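# Place four cartons flat in the blue container

## Task

Move every one of the four cartons into the blue container so that each rests flat on its floor, keeping the face that was on top at the start still on top.

## Robot and tools

Robot. Two six-joint arms stand at the table: left_arm with its base near (-0.002, +0.475, +0.006) m and right_arm near (+0.030, -0.491, +0.006) m. Each arm ends in an identical five-finger right hand, so the hands are not mirrored: every axis and motor number means the same thing on both. A camera stand is fixed behind the arms. A loose object may occasionally get a short push from outside.

Frames. The scene frame has its origin at table-top height, halfway between the nominal bases; +z is up, +x points out over the table, and left_arm is on the +y side (image left and right may differ). Positions, orientations (quat wxyz) and velocities in results use this frame. Each arm has a hand point 0.05 m in front of the palm and 0.15 m from the wrist flange. Its +z runs along the straight fingers, +y leaves the palm, and +x crosses the palm away from the thumb. Straight fingertips reach 0.06 to 0.07 m past the point along +z and lie 0.06 m behind it along -y. A wrist bracket on the little-finger side can strike things, and with the fingers level the wrist can sit up to 0.13 m (palm down) or 0.25 m (palm up) below the point.

The 28-number row. Every row has 28 values in [-1, 1], both arms always included: left dx, dy, dz, rx, ry, rz; left hand little, ring, middle, index, thumb_bend, thumb_turn, force_limit, speed; then the same fourteen for the right arm. The six pose values are an offset, not a pose: they are measured from that arm's Hand target as it stood when the action or move began, along that Hand target's own axes. 1.0 equals 0.6 m of travel or 180 degrees; rx, ry, rz form a single rotation vector. All zeros re-requests the current Hand target. The hand values are absolute motor targets: -1 open/straight, +1 closed; thumb_turn +1 puts the thumb opposite the fingers, -1 beside the palm. force_limit maps -1..+1 to about 0..10 N at the fingertip (0..15 N for the two thumb motors); speed rises from almost nothing at -1 to full at +0.48 and stays full above. To leave a hand unchanged, resend the eight hand values you last sent it; if you never sent any, use its hand_measured six, then hand_force_limit and hand_speed.

Tools.
- execute_actions(actions, cameras): actions is a list of up to 15 actions; each action is a list of up to 15 rows, one per 1/30 s step, and a short action repeats its final row to fill 15 steps (0.5 s). Every row in an action counts from that action's start pose. cameras lists names (cam_high, cam_left_wrist, cam_right_wrist, or "all"); images come by default only with an empty actions list.
- move(target, speed, blend, stop_force, zero, blocking, cameras): straight-line path of each hand point toward one row, or toward a list of up to 15 rows, all offsets taken from the same starting Hand targets. speed is m/s, 0.002 to 3.2 (default 0.25), one value or one per target. blend is metres of corner rounding per target (0 = full stop). stop_force, 4 to 120 N, ends an arm's path when its wrist sensor feels that much push against its motion; not reliable while the hand turns, and omit it when backing off a contact. zero (default true) re-zeroes before the move; blocking=false returns early but cannot combine with stop_force. Total path time is capped at 10 s. The move: line reports the ending (done, off_target, moving, held, fault) and any limits.
- wait(seconds 0 to 10), stop(), zoom_image(camera, region [x0,y0,x1,y1] pixels, at most 504 by 504), show_instructions(), zero_wrist_force(arm), finished_scene(scene=1).

Gripping. Turn the thumb in front of the palm to hold things roughly 0.035 to 0.065 m thick. Close slowly (speed -0.94 or lower) for a soft grip. To grip harder, raise force_limit and send a target more closed than hand_measured; to loosen, send one more open.

Results. Hand target is the last commanded pose (orientation clipped to within 32 degrees of the measured one each step); the hand point often rests a little short of it. hand_measured, hand_stopped_by (moving, target, force, stalled, fault) and hand_load_n give six values in the motor order above; a load falling to near 0 signals a lost grip. Wrist force and torque are in the hand's own axes. Joint velocities may read within noise.

Cameras: cam_high (fixed, overhead), cam_left_wrist and cam_right_wrist, each 896x504.

Avoid. Anything leaving the table ends the scene with a penalty. Do not drop cartons, release them while moving, or hit anything hard. 150 N (about) of outside force or a joint torque over its limit freezes the arm for 10 s. Arms touching each other, including one hand gripping the other's fingers, can fail the scene. Motors over 70 °C show MOTOR HOT; 85 °C brakes the arm for 30 s or more. Do not route a path close to an arm's own base. Push gently: even slight overshoot into a firm surface can fault a stiff arm.

Each tool is called after "Emit:" as name(argument=value, ...), one argument or row to a line, values as JSON.

Reference images:

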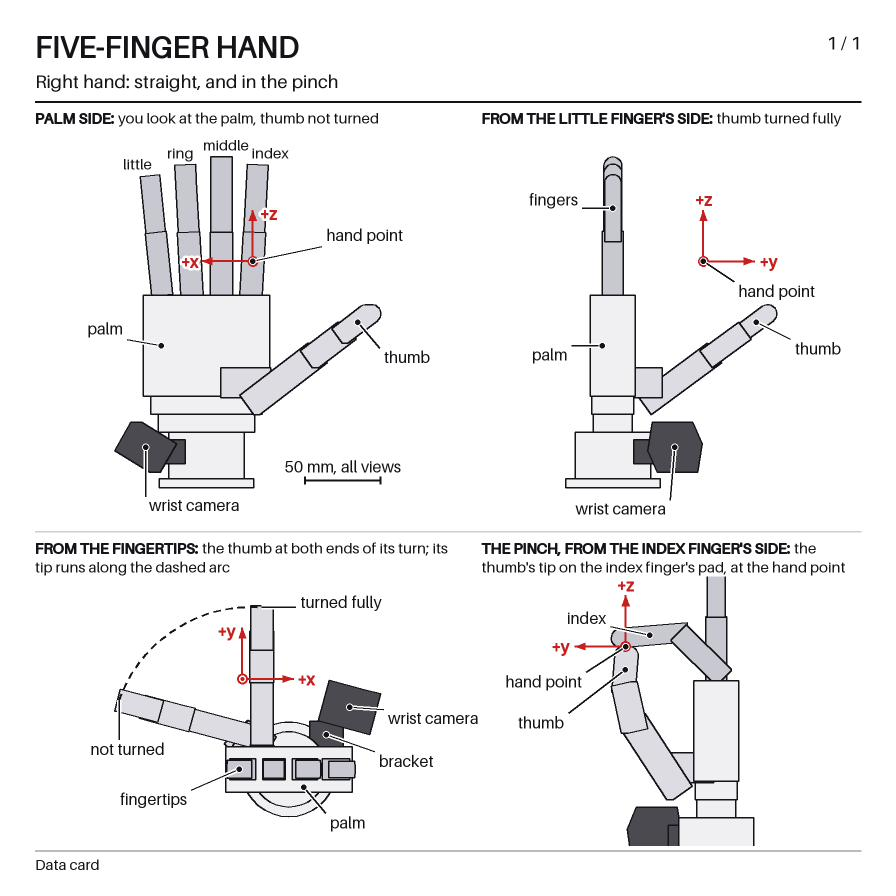

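## Session

Emit:
execute_actions(
  actions=[],
)

Scene clock: 0.00 s.
left_arm: end_effector_position=(+0.6482, +0.7251, +0.3807) hand_measured=(-1.000, -1.000, -1.000, -1.000, -1.000, -1.000) hand_load_n=(+0.0, +0.0, +0.0, +0.0, +0.0, +0.0) hand_stopped_by=(target, target, target, target, target, target) hand_force_limit=0.00 hand_speed=-0.80 end_effector_quat_wxyz=(-0.308, +0.364, +0.878, +0.045) | right_arm: end_effector_position=(+0.7871, -0.4771, +0.3730) hand_measured=(-1.000, -1.000, -1.000, -1.000, -1.000, -1.000) hand_load_n=(+0.5, +0.0, +0.0, +0.0, +0.0, +0.0) hand_stopped_by=(target, target, target, target, target, target) hand_force_limit=0.00 hand_speed=-0.80 end_effector_quat_wxyz=(-0.301, -0.059, +0.640, +0.704)
Joint positions: left_arm=[-0.059 -1.098 1.409 1.833 1.286 -0.912] | right_arm=[-0.472 -0.734 1.6 2.486 0.98 -2.948]
Joint velocities: within noise
Joint torques (N m): no reading
Wrist force (N): no reading
Wrist torque (N m): no reading
Wrist force, peak (N): no reading
Hand target: left_arm +0.6482, +0.7251, +0.3807; -0.308, +0.364, +0.878, +0.045 | right_arm +0.7871, -0.4771, +0.3730; -0.301, -0.059, +0.640, +0.704

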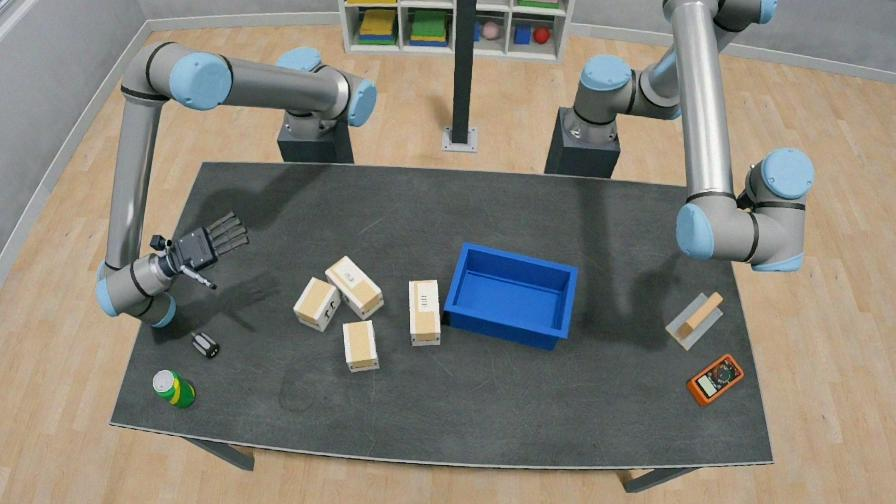

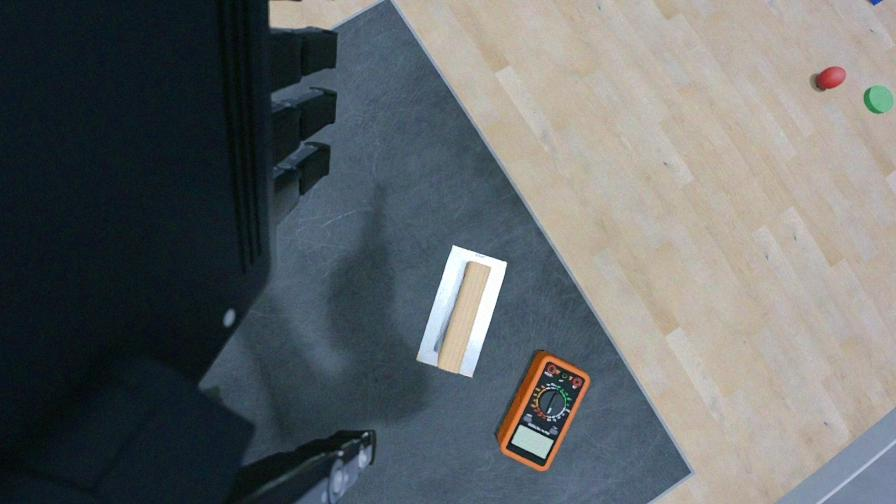

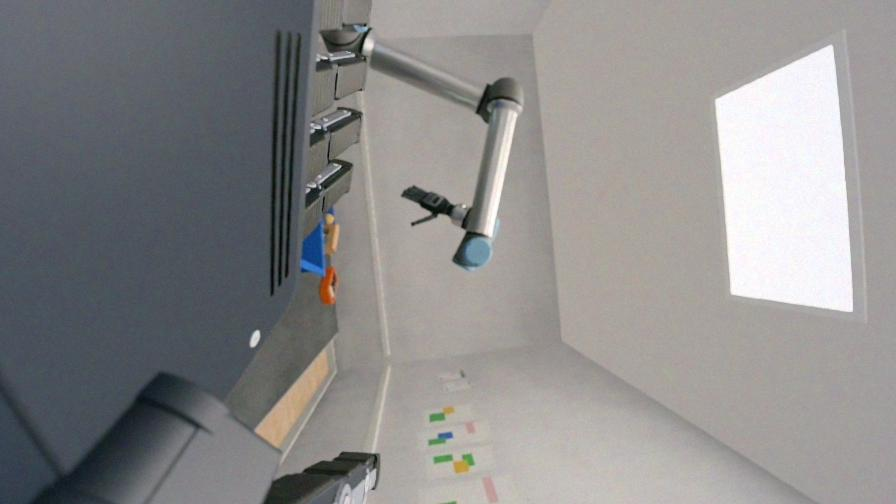

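Emit:
zoom_image(
  camera="cam_high",
  region=[280, 220, 600, 400],
)

Emit:
zoom_image(
  camera="cam_high",
  region=[280, 240, 460, 390],
)

Scaled by 1.575 from the camera's 896x504 image, which has a finer 1280x720 frame.

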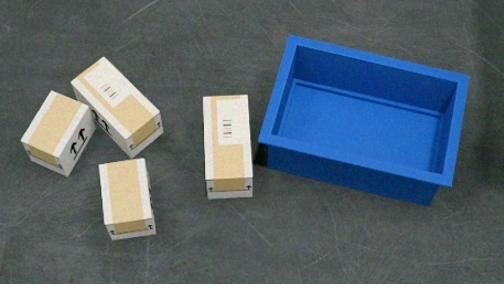

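Scaled by 2.800 from the camera's 896x504 image, which has a finer 1280x720 frame.

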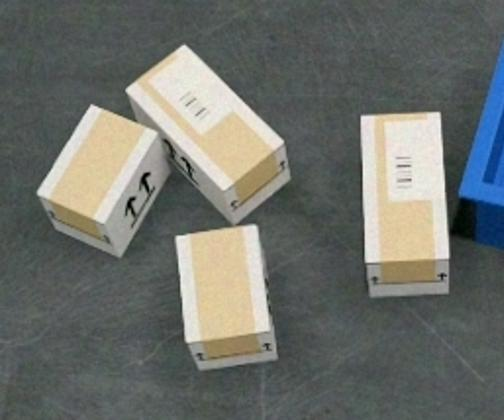

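Emit:
move(
  target=[0,0,0,0,0,0,-1,-1,-1,-1,-1,-1,0,-0.8,-0.0087,-0.1527,0.3992,0.2116,0.1403,-0.4435,-0.7,-0.7,-0.7,-0.7,-1,1,0,0.2],
  speed=0.3,
  cameras=["cam_high", "cam_right_wrist"],
)

Scene clock: 151.23 s.
left_arm: end_effector_position=(+0.6482, +0.7251, +0.3807) hand_measured=(-1.000, -1.000, -1.000, -1.000, -1.000, -1.000) hand_load_n=(+0.0, +0.0, +0.0, +0.0, +0.0, +0.0) hand_stopped_by=(target, target, target, target, target, target) hand_force_limit=0.00 hand_speed=-0.80 end_effector_quat_wxyz=(-0.308, +0.364, +0.878, +0.045) | right_arm: end_effector_position=(+0.6472, -0.2672, +0.3270) hand_measured=(-0.700, -0.700, -0.700, -0.700, -1.000, +1.000) hand_load_n=(+0.0, +0.0, +0.0, +0.0, +0.0, +0.0) hand_stopped_by=(target, target, target, target, target, target) hand_force_limit=0.00 hand_speed=0.20 end_effector_quat_wxyz=(-0.121, +0.669, -0.558, -0.475)
Joint positions: left_arm=[-0.059 -1.098 1.409 1.833 1.286 -0.912] | right_arm=[-0.167 -0.876 1.489 1.822 0.928 -3.796]
Joint torques (N m): left_arm=[-3.79 -74.33 -34.51 4.47 -0.63 -0.17] | right_arm=[8.98 -106.96 -22.78 -0.24 -4.56 -2.79]
Wrist force (N): left_arm=[-0.2 0.4 -0.1] | right_arm=[0.9 1.6 0.2]
Wrist torque (N m): left_arm=[0.06 0.03 0.00] | right_arm=[0.12 -0.06 0.47]
Wrist force, peak (N): left_arm=[-0.2 0.5 -0.5] | right_arm=[1.1 2.1 0.1]
Hand target: left_arm +0.6482, +0.7251, +0.3807; -0.308, +0.364, +0.878, +0.045 | right_arm +0.6471, -0.2671, +0.3270; -0.122, +0.669, -0.558, -0.475
Off the commanded pose: left_arm 0.000 m, 0 deg | right_arm 0.000 m, 0 deg.
move: done
camera_calibration:
cam_right_wrist: T_world_to_cam=[[-0.8658, -0.483342, 0.1295, 0.391273], [0.098132, 0.0897639, 0.991117, -0.360552], [-0.490673, 0.870817, -0.0302863, 0.673485], [0, 0, 0, 1]] pos_world=[0.704607, -0.364999, 0.327077]
Images, in order (width x height): cam_high 896x504, cam_right_wrist 896x504.

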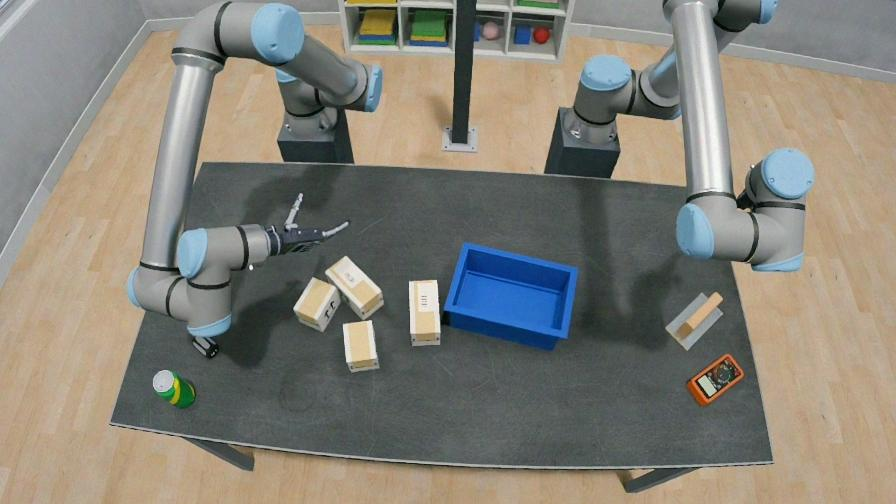

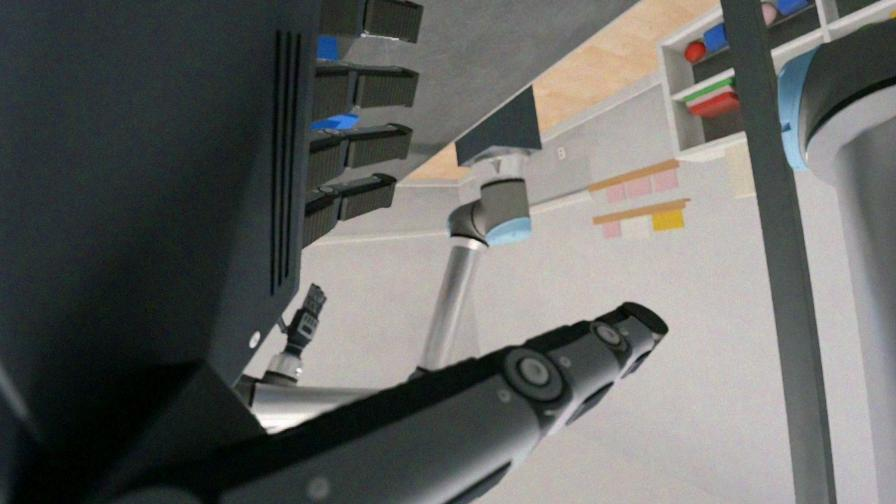

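Emit:
move(
  target=[0,0,0,0,0,0,-1,-1,-1,-1,-1,-1,0,-0.8,-0.0662,-0.3232,0.3090,0.0712,0.1579,-0.5232,-0.7,-0.7,-0.7,-0.7,-1,1,0,0.2],
  speed=0.3,
  cameras=["cam_high", "cam_right_wrist"],
)

Scene clock: 156.90 s.
left_arm: end_effector_position=(+0.6482, +0.7251, +0.3807) hand_measured=(-1.000, -1.000, -1.000, -1.000, -1.000, -1.000) hand_load_n=(+0.0, +0.0, +0.0, +0.0, -0.5, +0.0) hand_stopped_by=(target, target, target, target, target, target) hand_force_limit=0.00 hand_speed=-0.80 end_effector_quat_wxyz=(-0.308, +0.364, +0.878, +0.045) | right_arm: end_effector_position=(+0.7247, -0.0463, +0.1901) hand_measured=(-0.700, -0.700, -0.700, -0.700, -1.000, +1.000) hand_load_n=(+0.0, +0.0, +0.0, +0.0, +0.0, +0.0) hand_stopped_by=(target, target, target, target, target, target) hand_force_limit=0.00 hand_speed=0.20 end_effector_quat_wxyz=(-0.366, +0.929, +0.049, -0.019)
Joint positions: left_arm=[-0.059 -1.098 1.409 1.833 1.286 -0.912] | right_arm=[0.18 -0.901 1.32 1.082 0.823 -4.611]
Joint torques (N m): left_arm=[-3.35 -73.61 -34.24 4.64 -0.53 -0.08] | right_arm=[6.23 -110.76 -26.62 -0.56 -4.96 -2.81]
Wrist force (N): left_arm=[0.0 0.1 -0.1] | right_arm=[0.7 2.3 0.3]
Wrist torque (N m): left_arm=[0.01 0.00 0.00] | right_arm=[0.02 -0.18 0.55]
Wrist force, peak (N): left_arm=[0.1 0.6 -0.2] | right_arm=[0.7 2.9 0.5]
Hand target: left_arm +0.6482, +0.7251, +0.3807; -0.308, +0.364, +0.878, +0.045 | right_arm +0.7247, -0.0462, +0.1901; -0.366, +0.929, +0.049, -0.019
Off the commanded pose: left_arm 0.000 m, 0 deg | right_arm 0.000 m, 0 deg.
move: done
camera_calibration:
cam_right_wrist: T_world_to_cam=[[0.340254, -0.650673, -0.678861, -0.145135], [-0.769393, -0.607694, 0.196832, 0.495126], [-0.540613, 0.455338, -0.707394, 0.660661], [0, 0, 0, 1]] pos_world=[0.787491, -0.0943735, 0.271365]
Images, in order (width x height): cam_high 896x504, cam_right_wrist 896x504.

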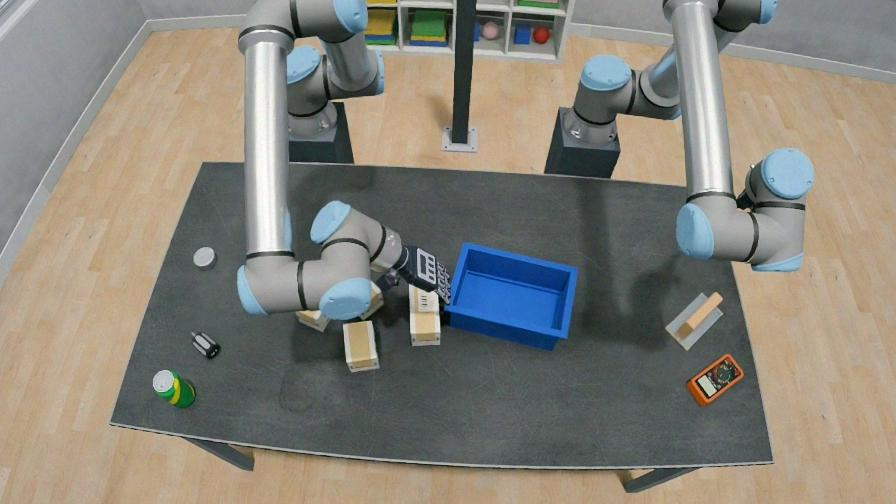

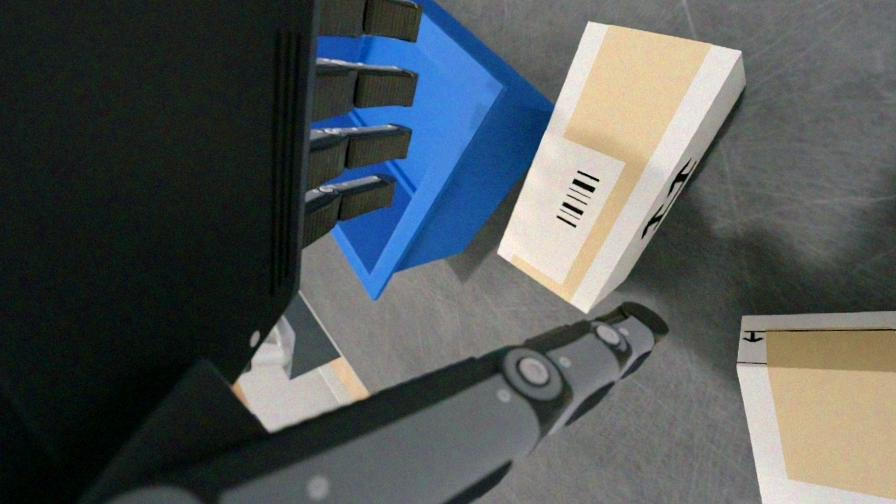

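Emit:
zoom_image(
  camera="cam_right_wrist",
  region=[400, 0, 800, 340],
)

Scaled by 1.260 from the camera's 896x504 image, which has a finer 1280x720 frame.

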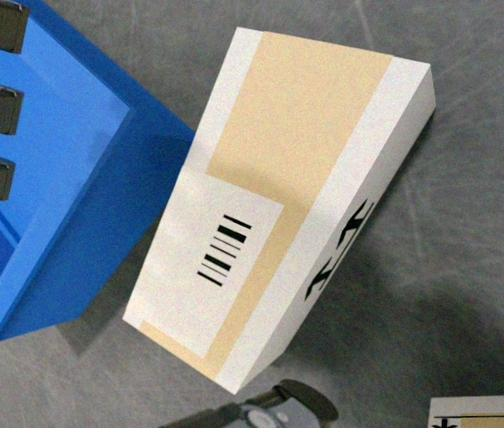

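Emit:
zoom_image(
  camera="cam_high",
  region=[335, 300, 455, 380],
)

Scaled by 4.200 from the camera's 896x504 image, which has a finer 1280x720 frame.

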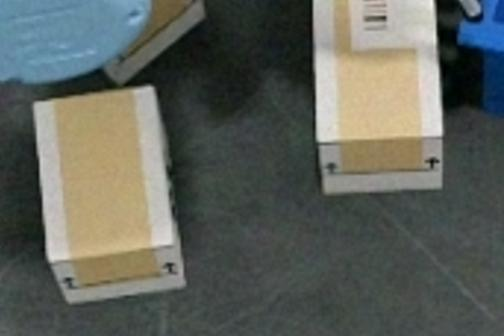

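Emit:
move(
  target=[0,0,0,0,0,0,-1,-1,-1,-1,-1,-1,0,-0.8,0.1072,0.0,0.0,0,-0.0026,-0.0028,-0.6,-0.6,-0.6,-0.6,-1,1,0,0.2],
  speed=0.25,
)

Emit:
move(
  target=[0,0,0,0,0,0,-1,-1,-1,-1,-1,-1,0,-0.8,0,0.1023,0.1097,0,0,0,-0.6,-0.6,-0.6,-0.6,-1,1,0,0.2],
  speed=0.15,
  stop_force=12,
  cameras=["cam_high", "cam_right_wrist"],
)

Scene clock: 188.90 s.
left_arm: end_effector_position=(+0.6482, +0.7251, +0.3807) hand_measured=(-1.000, -1.000, -1.000, -1.000, -1.000, -1.000) hand_load_n=(+0.0, +0.0, +0.0, +0.0, +0.0, +0.0) hand_stopped_by=(target, target, target, target, target, target) hand_force_limit=0.00 hand_speed=-0.80 end_effector_quat_wxyz=(-0.308, +0.364, +0.878, +0.045) | right_arm: end_effector_position=(+0.7886, -0.0395, +0.1902) hand_measured=(-0.600, -0.600, -0.600, -0.600, -1.000, +1.000) hand_load_n=(+0.0, +0.0, +0.0, +0.0, +0.0, +0.0) hand_stopped_by=(target, target, target, target, target, target) hand_force_limit=0.00 hand_speed=0.20 end_effector_quat_wxyz=(-0.366, +0.929, +0.054, -0.021)
Joint positions: left_arm=[-0.059 -1.098 1.409 1.833 1.286 -0.912] | right_arm=[0.175 -0.795 1.137 1.175 0.821 -4.635]
Joint torques (N m): left_arm=[-2.87 -74.52 -34.66 4.48 -0.6 -0.15] | right_arm=[7.26 -77.58 -46.61 6.6 2.98 -1.81]
Wrist force (N): left_arm=[0.0 0.0 -0.1] | right_arm=[0.4 2.6 -0.1]
Wrist torque (N m): left_arm=[0.02 0.00 0.01] | right_arm=[0.11 -0.11 0.52]
Wrist force, peak (N): left_arm=[-0.2 0.1 -0.6] | right_arm=[0.3 2.9 0.7]
Hand target: left_arm +0.6482, +0.7251, +0.3807; -0.308, +0.364, +0.878, +0.045 | right_arm +0.7887, -0.0395, +0.1901; -0.366, +0.929, +0.055, -0.021
Off the commanded pose: left_arm 0.000 m, 0 deg | right_arm 0.000 m, 0 deg.
move: done

Scene clock: 190.80 s.
left_arm: end_effector_position=(+0.6482, +0.7251, +0.3807) hand_measured=(-1.000, -1.000, -1.000, -1.000, -1.000, -1.000) hand_load_n=(+0.0, +0.0, +0.0, +0.0, +0.0, +0.0) hand_stopped_by=(target, target, target, target, target, target) hand_force_limit=0.00 hand_speed=-0.80 end_effector_quat_wxyz=(-0.308, +0.364, +0.878, +0.045) | right_arm: end_effector_position=(+0.7888, -0.0395, +0.1001) hand_measured=(-0.600, -0.600, -0.600, -0.600, -1.000, +1.000) hand_load_n=(+0.0, +0.0, +0.0, +0.0, +0.0, +0.0) hand_stopped_by=(target, target, target, target, target, target) hand_force_limit=0.00 hand_speed=0.20 end_effector_quat_wxyz=(-0.366, +0.929, +0.055, -0.021)
Joint positions: left_arm=[-0.059 -1.098 1.409 1.833 1.286 -0.912] | right_arm=[0.175 -0.733 1.193 1.057 0.822 -4.635]
Joint torques (N m): left_arm=[-3.04 -73.34 -34.32 4.44 -0.58 -0.07] | right_arm=[8.16 -77.77 -25.86 0.3 -4.33 2.22]
Wrist force (N): left_arm=[-0.3 0.5 0.0] | right_arm=[0.4 2.3 0.6]
Wrist torque (N m): left_arm=[0.08 0.04 0.00] | right_arm=[0.02 -0.12 0.39]
Wrist force, peak (N): left_arm=[0.2 0.6 -0.3] | right_arm=[1.1 -8.3 -20.0]
Hand target: left_arm +0.6482, +0.7251, +0.3807; -0.308, +0.364, +0.878, +0.045 | right_arm +0.7888, -0.0395, +0.1001; -0.366, +0.929, +0.055, -0.021
Off the commanded pose: left_arm 0.000 m, 0 deg | right_arm 0.000 m, 0 deg.
move: done
camera_calibration:
cam_right_wrist: T_world_to_cam=[[0.34844, -0.64635, -0.678838, -0.229823], [-0.76202, -0.617056, 0.196388, 0.560109], [-0.545816, 0.448859, -0.707538, 0.632439], [0, 0, 0, 1]] pos_world=[0.852089, -0.0868036, 0.181464]
Images, in order (width x height): cam_high 896x504, cam_right_wrist 896x504.

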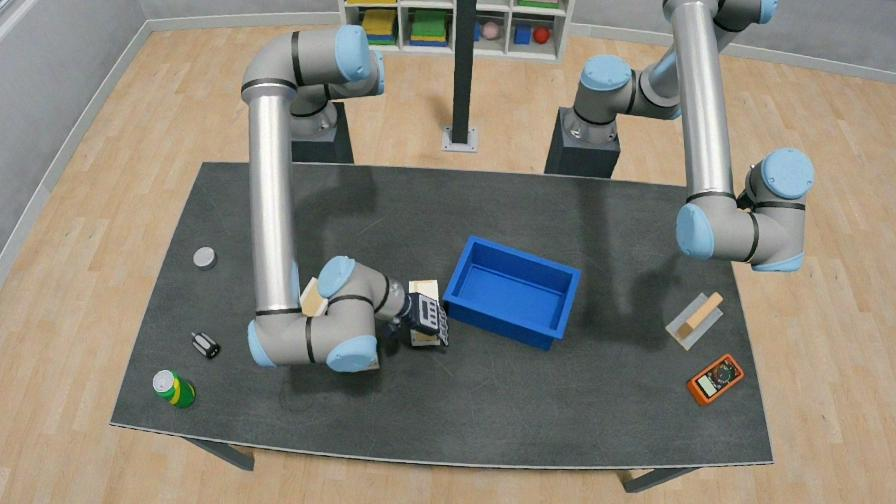

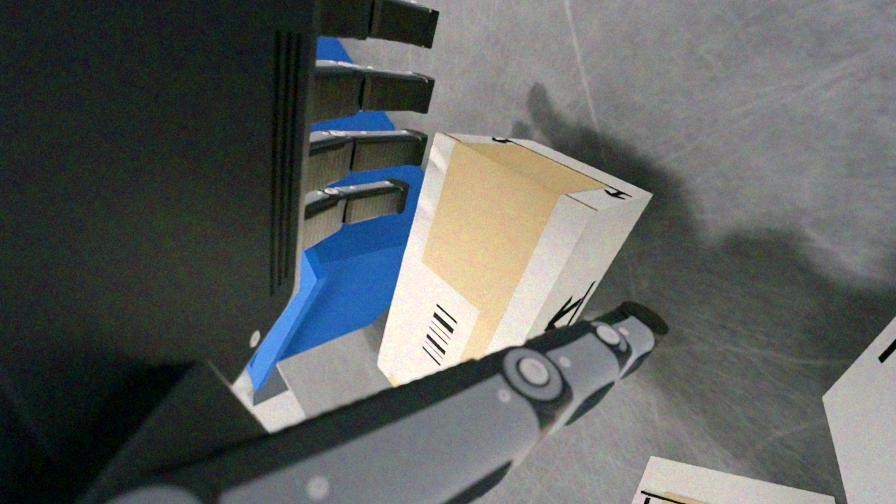

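Emit:
zoom_image(
  camera="cam_high",
  region=[370, 210, 610, 370],
)

Emit:
zoom_image(
  camera="cam_right_wrist",
  region=[260, 0, 660, 400],
)

Scaled by 2.100 from the camera's 896x504 image, which has a finer 1280x720 frame.

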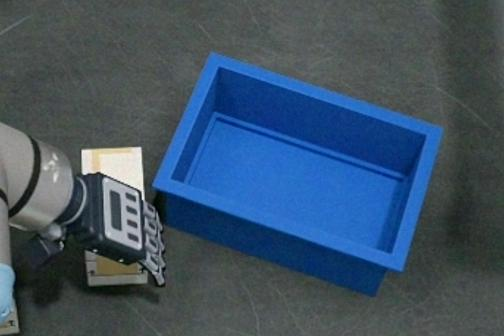

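Scaled by 1.260 from the camera's 896x504 image, which has a finer 1280x720 frame.

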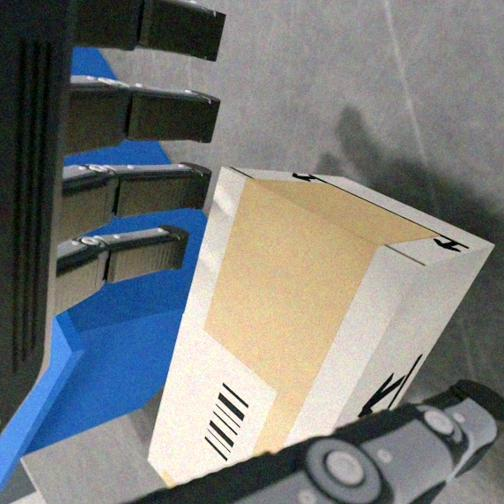

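Emit:
move(
  target=[0,0,0,0,0,0,-1,-1,-1,-1,-1,-1,0,-0.8,0,0.0512,0.0549,0,0,0,-0.6,-0.6,-0.6,-0.6,-1,1,0,0.2],
  speed=0.06,
  stop_force=8,
  cameras=["cam_high", "cam_right_wrist"],
)

Scene clock: 196.40 s.
left_arm: end_effector_position=(+0.6482, +0.7251, +0.3807) hand_measured=(-1.000, -1.000, -1.000, -1.000, -1.000, -1.000) hand_load_n=(+0.0, +0.0, +0.0, +0.0, +0.0, +0.0) hand_stopped_by=(target, target, target, target, target, target) hand_force_limit=0.00 hand_speed=-0.80 end_effector_quat_wxyz=(-0.308, +0.364, +0.878, +0.045) | right_arm: end_effector_position=(+0.7887, -0.0395, +0.0625) hand_measured=(-0.600, -0.600, -0.600, -0.600, -1.000, +1.000) hand_load_n=(+0.0, +0.0, +0.0, +0.0, +0.0, +0.0) hand_stopped_by=(target, target, target, target, target, target) hand_force_limit=0.00 hand_speed=0.20 end_effector_quat_wxyz=(-0.366, +0.929, +0.055, -0.021)
Joint positions: left_arm=[-0.059 -1.098 1.409 1.833 1.286 -0.912] | right_arm=[0.175 -0.702 1.209 1.01 0.821 -4.635]
Joint torques (N m): left_arm=[-4.54 -74.18 -34.32 4.46 -0.49 0.04] | right_arm=[-13.79 -118.66 -42.6 6.83 2.74 -1.5]
Wrist force (N): left_arm=[-0.1 0.5 -0.3] | right_arm=[0.3 2.5 0.8]
Wrist torque (N m): left_arm=[0.09 0.03 0.00] | right_arm=[0.04 -0.11 0.41]
Wrist force, peak (N): left_arm=[0.2 0.0 -0.6] | right_arm=[0.6 -18.3 -7.2]
Hand target: left_arm +0.6482, +0.7251, +0.3807; -0.308, +0.364, +0.878, +0.045 | right_arm +0.7887, -0.0395, +0.0625; -0.366, +0.929, +0.055, -0.021 (not the last commanded pose)
Off the commanded pose: left_arm 0.000 m, 0 deg | right_arm 0.007 m, 0 deg.
move: contact (right_arm)
camera_calibration:
cam_right_wrist: T_world_to_cam=[[0.348497, -0.646273, -0.678882, -0.255416], [-0.761944, -0.617154, 0.196374, 0.567365], [-0.545886, 0.448834, -0.7075, 0.605762], [0, 0, 0, 1]] pos_world=[0.851989, -0.0868038, 0.143764]
Images, in order (width x height): cam_high 896x504, cam_right_wrist 896x504.

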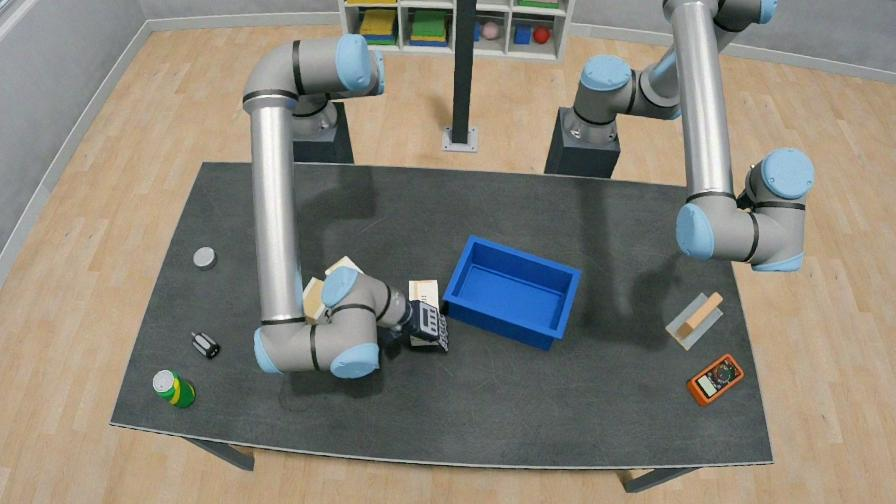

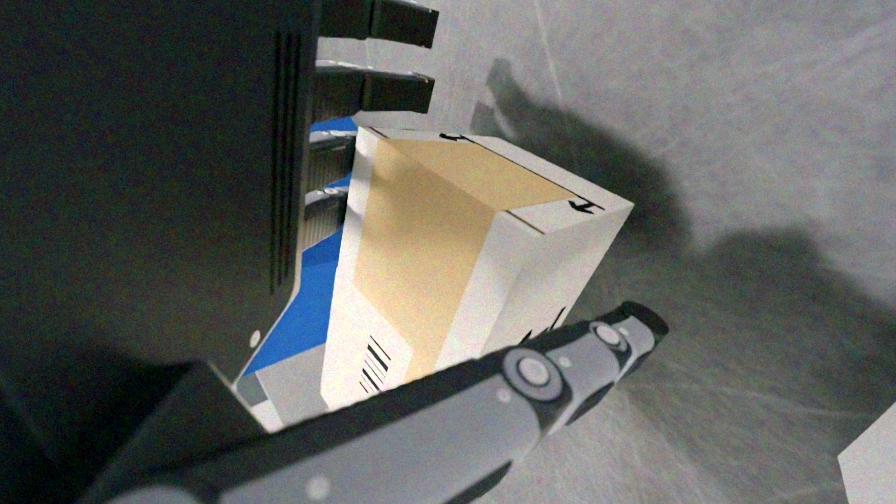

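Emit:
move(
  target=[0,0,0,0,0,0,-1,-1,-1,-1,-1,-1,0,-0.8,0,0,0,0,0,0,-0.6,-0.6,-0.35,-0.35,-0.5,1,-0.4,-0.85],
  speed=0.06,
  cameras=["cam_high", "cam_right_wrist"],
)

Scene clock: 202.67 s.
left_arm: end_effector_position=(+0.6482, +0.7251, +0.3807) hand_measured=(-1.000, -1.000, -1.000, -1.000, -1.000, -1.000) hand_load_n=(+0.0, +0.0, +0.0, +0.0, +0.0, +0.0) hand_stopped_by=(target, target, target, target, target, target) hand_force_limit=0.00 hand_speed=-0.80 end_effector_quat_wxyz=(-0.308, +0.364, +0.878, +0.045) | right_arm: end_effector_position=(+0.7887, -0.0395, +0.0625) hand_measured=(-0.600, -0.600, -0.350, -0.350, -0.832, +1.000) hand_load_n=(+0.0, -0.5, +0.0, +6.5, +4.5, -1.5) hand_stopped_by=(target, target, target, force, force, target) hand_force_limit=-0.40 hand_speed=-0.85 end_effector_quat_wxyz=(-0.366, +0.929, +0.055, -0.021)
Joint positions: left_arm=[-0.059 -1.098 1.409 1.833 1.286 -0.912] | right_arm=[0.175 -0.702 1.209 1.01 0.821 -4.635]
Joint torques (N m): left_arm=[-2.51 -74.04 -34.3 4.45 -0.43 0.08] | right_arm=[-14.72 -107.4 -36.88 5.13 2.09 -1.53]
Wrist force (N): left_arm=[0.2 0.3 0.2] | right_arm=[0.3 2.7 -0.4]
Wrist torque (N m): left_arm=[0.04 -0.04 0.02] | right_arm=[0.13 -0.09 0.40]
Wrist force, peak (N): left_arm=[-0.1 0.5 -0.5] | right_arm=[0.4 3.5 1.7]
Hand target: left_arm +0.6482, +0.7251, +0.3807; -0.308, +0.364, +0.878, +0.045 | right_arm +0.7887, -0.0395, +0.0625; -0.366, +0.929, +0.055, -0.021
Off the commanded pose: left_arm 0.000 m, 0 deg | right_arm 0.000 m, 0 deg.
move: done
camera_calibration:
cam_right_wrist: T_world_to_cam=[[0.348497, -0.646273, -0.678882, -0.255416], [-0.761944, -0.617154, 0.196374, 0.567365], [-0.545886, 0.448834, -0.7075, 0.605762], [0, 0, 0, 1]] pos_world=[0.851989, -0.0868038, 0.143764]
Images, in order (width x height): cam_high 896x504, cam_right_wrist 896x504.

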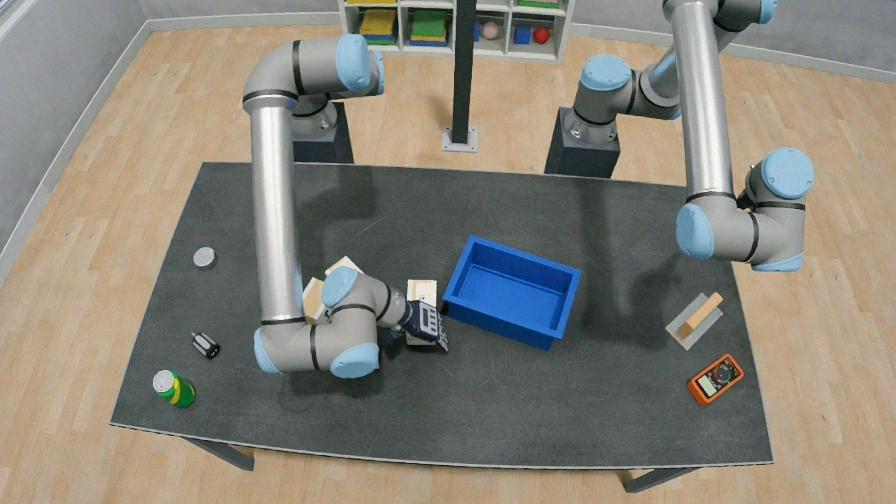

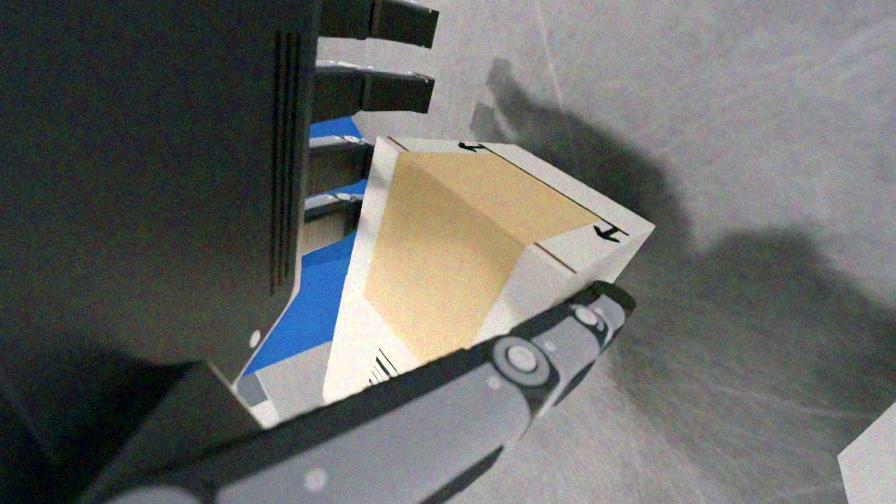

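Emit:
move(
  target=[0,0,0,0,0,0,-1,-1,-1,-1,-1,-1,0,-0.8,0.0833,0.0305,-0.0284,0,0,0,-0.6,-0.6,-0.35,-0.35,-0.5,1,-0.4,-0.85],
  speed=0.06,
  cameras=["cam_high", "cam_right_wrist"],
)

Scene clock: 205.47 s.
left_arm: end_effector_position=(+0.6482, +0.7251, +0.3807) hand_measured=(-1.000, -1.000, -1.000, -1.000, -1.000, -1.000) hand_load_n=(+0.0, +0.0, +0.0, +0.0, +0.0, +0.0) hand_stopped_by=(target, target, target, target, target, target) hand_force_limit=0.00 hand_speed=-0.80 end_effector_quat_wxyz=(-0.308, +0.364, +0.878, +0.045) | right_arm: end_effector_position=(+0.8412, -0.0584, +0.0625) hand_measured=(-0.600, -0.600, -0.350, -0.350, -0.832, +1.000) hand_load_n=(+0.0, +0.0, +0.0, +8.0, +4.0, -1.0) hand_stopped_by=(target, target, target, force, force, target) hand_force_limit=-0.40 hand_speed=-0.85 end_effector_quat_wxyz=(-0.366, +0.929, +0.055, -0.021)
Joint positions: left_arm=[-0.059 -1.098 1.409 1.833 1.286 -0.912] | right_arm=[0.144 -0.63 1.075 1.101 0.82 -4.677]
Joint torques (N m): left_arm=[-1.74 -73.43 -34.3 4.55 -0.51 -0.07] | right_arm=[-15.74 -80.74 -45.31 5.6 -4.25 -2.63]
Wrist force (N): left_arm=[0.1 -0.1 0.2] | right_arm=[-1.3 -0.1 -1.6]
Wrist torque (N m): left_arm=[-0.02 -0.02 0.01] | right_arm=[0.24 -0.19 0.54]
Wrist force, peak (N): left_arm=[0.0 0.3 -0.5] | right_arm=[0.7 3.0 -0.3]
Hand target: left_arm +0.6482, +0.7251, +0.3807; -0.308, +0.364, +0.878, +0.045 | right_arm +0.8412, -0.0585, +0.0625; -0.366, +0.929, +0.055, -0.021
Off the commanded pose: left_arm 0.000 m, 0 deg | right_arm 0.000 m, 0 deg.
move: done
camera_calibration:
cam_right_wrist: T_world_to_cam=[[0.348421, -0.646334, -0.678863, -0.285932], [-0.761978, -0.61709, 0.196442, 0.595669], [-0.545886, 0.448834, -0.7075, 0.642949], [0, 0, 0, 1]] pos_world=[0.904489, -0.105804, 0.143764]
Images, in order (width x height): cam_high 896x504, cam_right_wrist 896x504.

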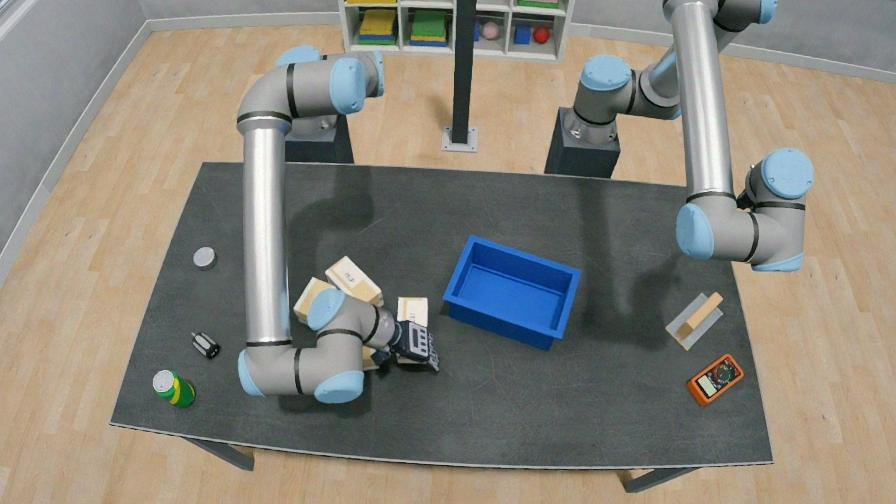

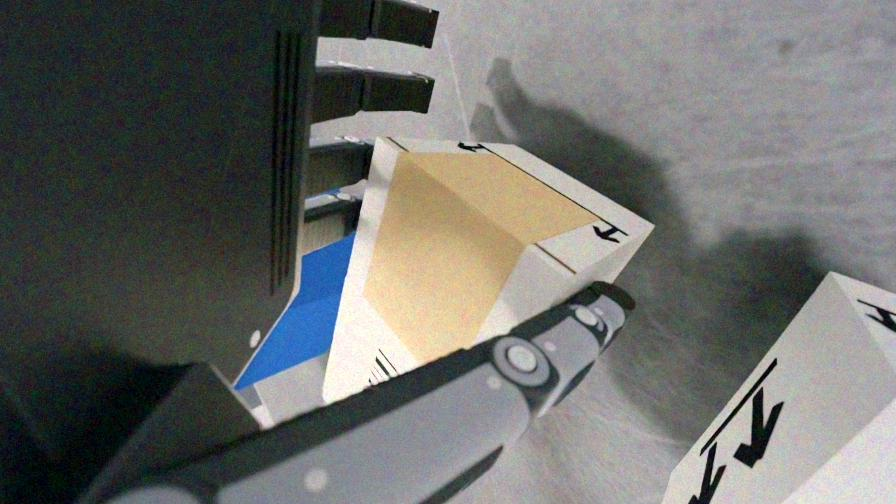

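Emit:
move(
  target=[
    [0,0,0,0,0,0,-1,-1,-1,-1,-1,-1,0,-0.8,0,0,0,0,0,0,-0.62,-0.62,-0.62,-0.62,-1,1,-0.4,-0.5],
    [0,0,0,0,0,0,-1,-1,-1,-1,-1,-1,0,-0.8,-0.11,0,0,0,0,0,-0.62,-0.62,-0.62,-0.62,-1,1,-0.4,-0.5],
    [0,0,0,0,0,0,-1,-1,-1,-1,-1,-1,0,-0.8,-0.11,0.008,0.0085,0,0,0,-0.62,-0.62,-0.62,-0.62,-1,1,-0.4,-0.5],
  ],
  speed=0.08,
  cameras=["cam_high", "cam_right_wrist"],
)

Scene clock: 214.20 s.
left_arm: end_effector_position=(+0.6482, +0.7251, +0.3807) hand_measured=(-1.000, -1.000, -1.000, -1.000, -1.000, -1.000) hand_load_n=(+0.0, +0.0, +0.0, +0.0, +0.0, +0.0) hand_stopped_by=(target, target, target, target, target, target) hand_force_limit=0.00 hand_speed=-0.80 end_effector_quat_wxyz=(-0.308, +0.364, +0.878, +0.045) | right_arm: end_effector_position=(+0.7757, -0.0662, +0.0557) hand_measured=(-0.620, -0.620, -0.620, -0.620, -1.000, +1.000) hand_load_n=(+0.0, +0.0, +0.0, +0.0, +0.0, +0.0) hand_stopped_by=(target, target, target, target, target, target) hand_force_limit=-0.40 hand_speed=-0.50 end_effector_quat_wxyz=(-0.366, +0.929, +0.055, -0.021)
Joint positions: left_arm=[-0.059 -1.098 1.409 1.833 1.286 -0.912] | right_arm=[0.146 -0.726 1.276 0.995 0.82 -4.675]
Joint torques (N m): left_arm=[-4.14 -73.63 -34.33 4.48 -0.36 -0.06] | right_arm=[-14.5 -75.89 -24.29 -0.42 -2.98 2.65]
Wrist force (N): left_arm=[-0.2 0.2 -0.3] | right_arm=[0.2 2.6 0.5]
Wrist torque (N m): left_arm=[0.03 0.03 0.00] | right_arm=[0.07 -0.09 0.30]
Wrist force, peak (N): left_arm=[-0.2 0.5 -0.3] | right_arm=[0.0 3.3 0.9]
Hand target: left_arm +0.6482, +0.7251, +0.3807; -0.308, +0.364, +0.878, +0.045 | right_arm +0.7757, -0.0662, +0.0554; -0.366, +0.929, +0.055, -0.021
Off the commanded pose: left_arm 0.000 m, 0 deg | right_arm 0.000 m, 0 deg.
move: done
camera_calibration:
cam_right_wrist: T_world_to_cam=[[0.348532, -0.646302, -0.678836, -0.272797], [-0.76191, -0.617182, 0.196418, 0.54228], [-0.545911, 0.448754, -0.707532, 0.605855], [0, 0, 0, 1]] pos_world=[0.838989, -0.113504, 0.136964]
Images, in order (width x height): cam_high 896x504, cam_right_wrist 896x504.

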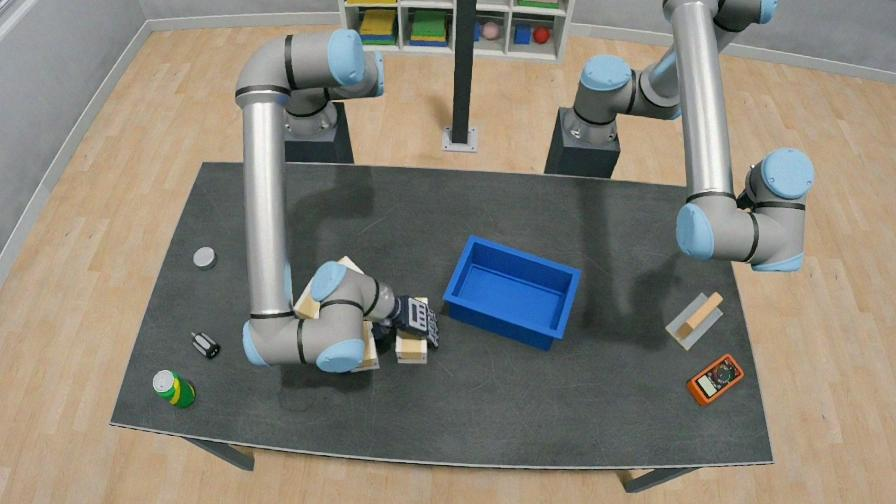

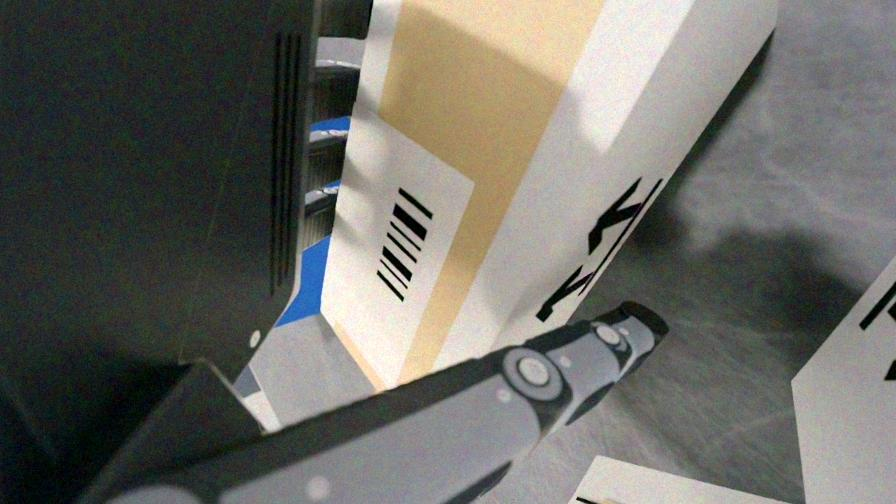

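Emit:
move(
  target=[0,0,0,0,0,0,-1,-1,-1,-1,-1,-1,0,-0.8,0,0,0,0,0,0,-0.35,-0.35,-0.35,-0.35,-0.7,1,-0.4,-0.92],
  speed=0.06,
  cameras=["cam_right_wrist"],
)

Scene clock: 217.70 s.
left_arm: end_effector_position=(+0.6482, +0.7251, +0.3807) hand_measured=(-1.000, -1.000, -1.000, -1.000, -1.000, -1.000) hand_load_n=(+0.0, +0.0, +0.0, +0.0, +0.0, +0.0) hand_stopped_by=(target, target, target, target, target, target) hand_force_limit=0.00 hand_speed=-0.80 end_effector_quat_wxyz=(-0.308, +0.364, +0.878, +0.045) | right_arm: end_effector_position=(+0.7757, -0.0662, +0.0554) hand_measured=(-0.350, -0.350, -0.350, -0.350, -0.814, +1.000) hand_load_n=(+0.0, +0.0, +2.5, +4.5, +4.5, -0.5) hand_stopped_by=(target, target, target, force, force, target) hand_force_limit=-0.40 hand_speed=-0.92 end_effector_quat_wxyz=(-0.366, +0.929, +0.055, -0.021)
Joint positions: left_arm=[-0.059 -1.098 1.409 1.833 1.286 -0.912] | right_arm=[0.146 -0.726 1.276 0.994 0.82 -4.675]
Joint torques (N m): left_arm=[-3.42 -74.5 -34.35 4.53 -0.69 0.1] | right_arm=[-13.21 -79.03 -25.31 0.45 -2.95 1.76]
Wrist force (N): left_arm=[0.3 0.4 0.1] | right_arm=[0.3 2.0 -3.4]
Wrist torque (N m): left_arm=[0.06 -0.05 0.03] | right_arm=[0.09 -0.05 0.31]
Wrist force, peak (N): left_arm=[-0.2 0.5 0.1] | right_arm=[0.5 2.4 -3.7]
Hand target: left_arm +0.6482, +0.7251, +0.3807; -0.308, +0.364, +0.878, +0.045 | right_arm +0.7757, -0.0662, +0.0554; -0.366, +0.929, +0.055, -0.021
Off the commanded pose: left_arm 0.000 m, 0 deg | right_arm 0.000 m, 0 deg.
move: done
camera_calibration:
cam_right_wrist: T_world_to_cam=[[0.348497, -0.646273, -0.678882, -0.273026], [-0.761944, -0.617154, 0.196374, 0.542314], [-0.545886, 0.448834, -0.7075, 0.605671], [0, 0, 0, 1]] pos_world=[0.838989, -0.113604, 0.136664]
Images, in order (width x height): cam_right_wrist 896x504.

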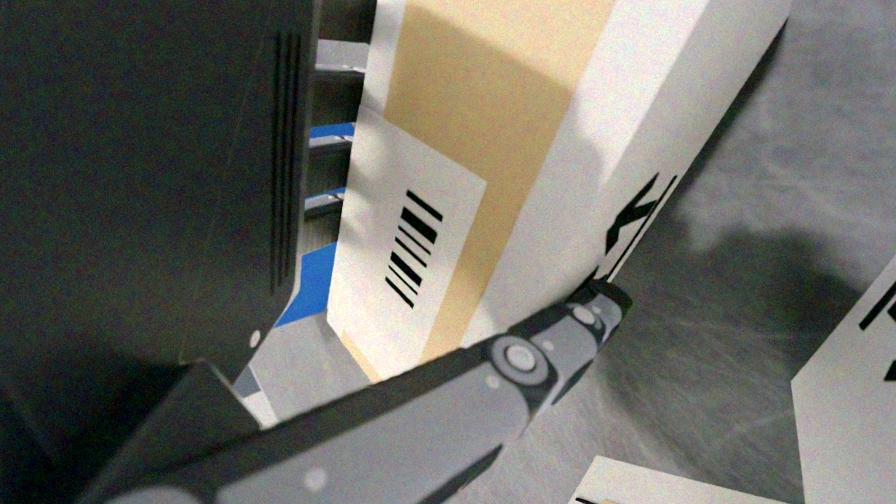

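Emit:
move(
  target=[0,0,0,0,0,0,-1,-1,-1,-1,-1,-1,0,-0.8,0,0,0,0,0,0,-0.2,-0.2,-0.22,-0.3,-0.65,1,-0.2,-0.92],
  speed=0.06,
  cameras=["cam_right_wrist"],
)

Scene clock: 219.60 s.
left_arm: end_effector_position=(+0.6482, +0.7251, +0.3807) hand_measured=(-1.000, -1.000, -1.000, -1.000, -1.000, -1.000) hand_load_n=(+0.0, +0.0, -0.5, +0.0, +0.0, +0.0) hand_stopped_by=(target, target, target, target, target, target) hand_force_limit=0.00 hand_speed=-0.80 end_effector_quat_wxyz=(-0.308, +0.364, +0.878, +0.045) | right_arm: end_effector_position=(+0.7757, -0.0662, +0.0554) hand_measured=(-0.292, -0.330, -0.344, -0.350, -0.810, +1.000) hand_load_n=(+5.5, +2.0, +6.0, +4.0, +7.0, +2.5) hand_stopped_by=(force, force, force, force, force, target) hand_force_limit=-0.20 hand_speed=-0.92 end_effector_quat_wxyz=(-0.366, +0.929, +0.055, -0.021)
Joint positions: left_arm=[-0.059 -1.098 1.409 1.833 1.286 -0.912] | right_arm=[0.146 -0.726 1.276 0.994 0.82 -4.675]
Joint torques (N m): left_arm=[-2.23 -73.64 -34.23 4.51 -0.48 0.12] | right_arm=[-1.88 -78.27 -26.33 0.61 -0.99 1.4]
Wrist force (N): left_arm=[0.0 0.0 0.0] | right_arm=[-0.1 1.6 0.1]
Wrist torque (N m): left_arm=[0.00 0.00 0.01] | right_arm=[0.19 -0.09 0.27]
Wrist force, peak (N): left_arm=[0.3 0.5 0.0] | right_arm=[0.1 2.6 -3.5]
Hand target: left_arm +0.6482, +0.7251, +0.3807; -0.308, +0.364, +0.878, +0.045 | right_arm +0.7757, -0.0662, +0.0554; -0.366, +0.929, +0.055, -0.021
Off the commanded pose: left_arm 0.000 m, 0 deg | right_arm 0.000 m, 0 deg.
move: done
camera_calibration:
cam_right_wrist: T_world_to_cam=[[0.348497, -0.646273, -0.678882, -0.273026], [-0.761944, -0.617154, 0.196374, 0.542314], [-0.545886, 0.448834, -0.7075, 0.605671], [0, 0, 0, 1]] pos_world=[0.838989, -0.113604, 0.136664]
Images, in order (width x height): cam_right_wrist 896x504.

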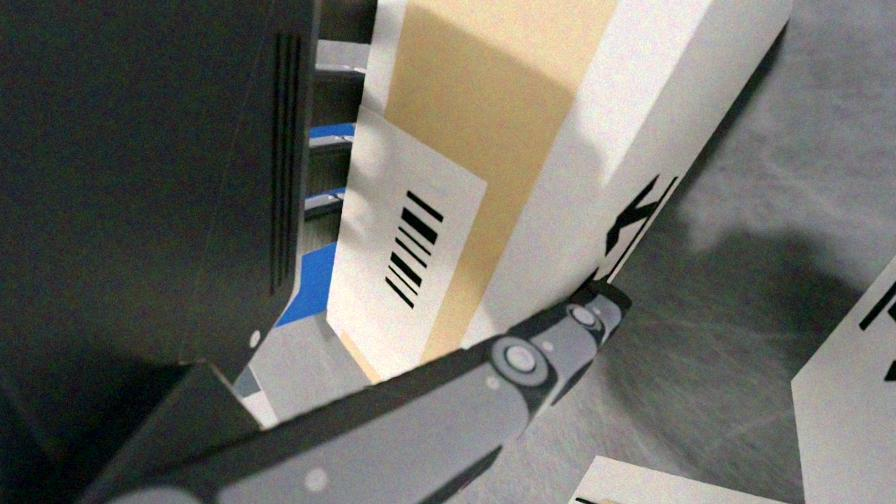

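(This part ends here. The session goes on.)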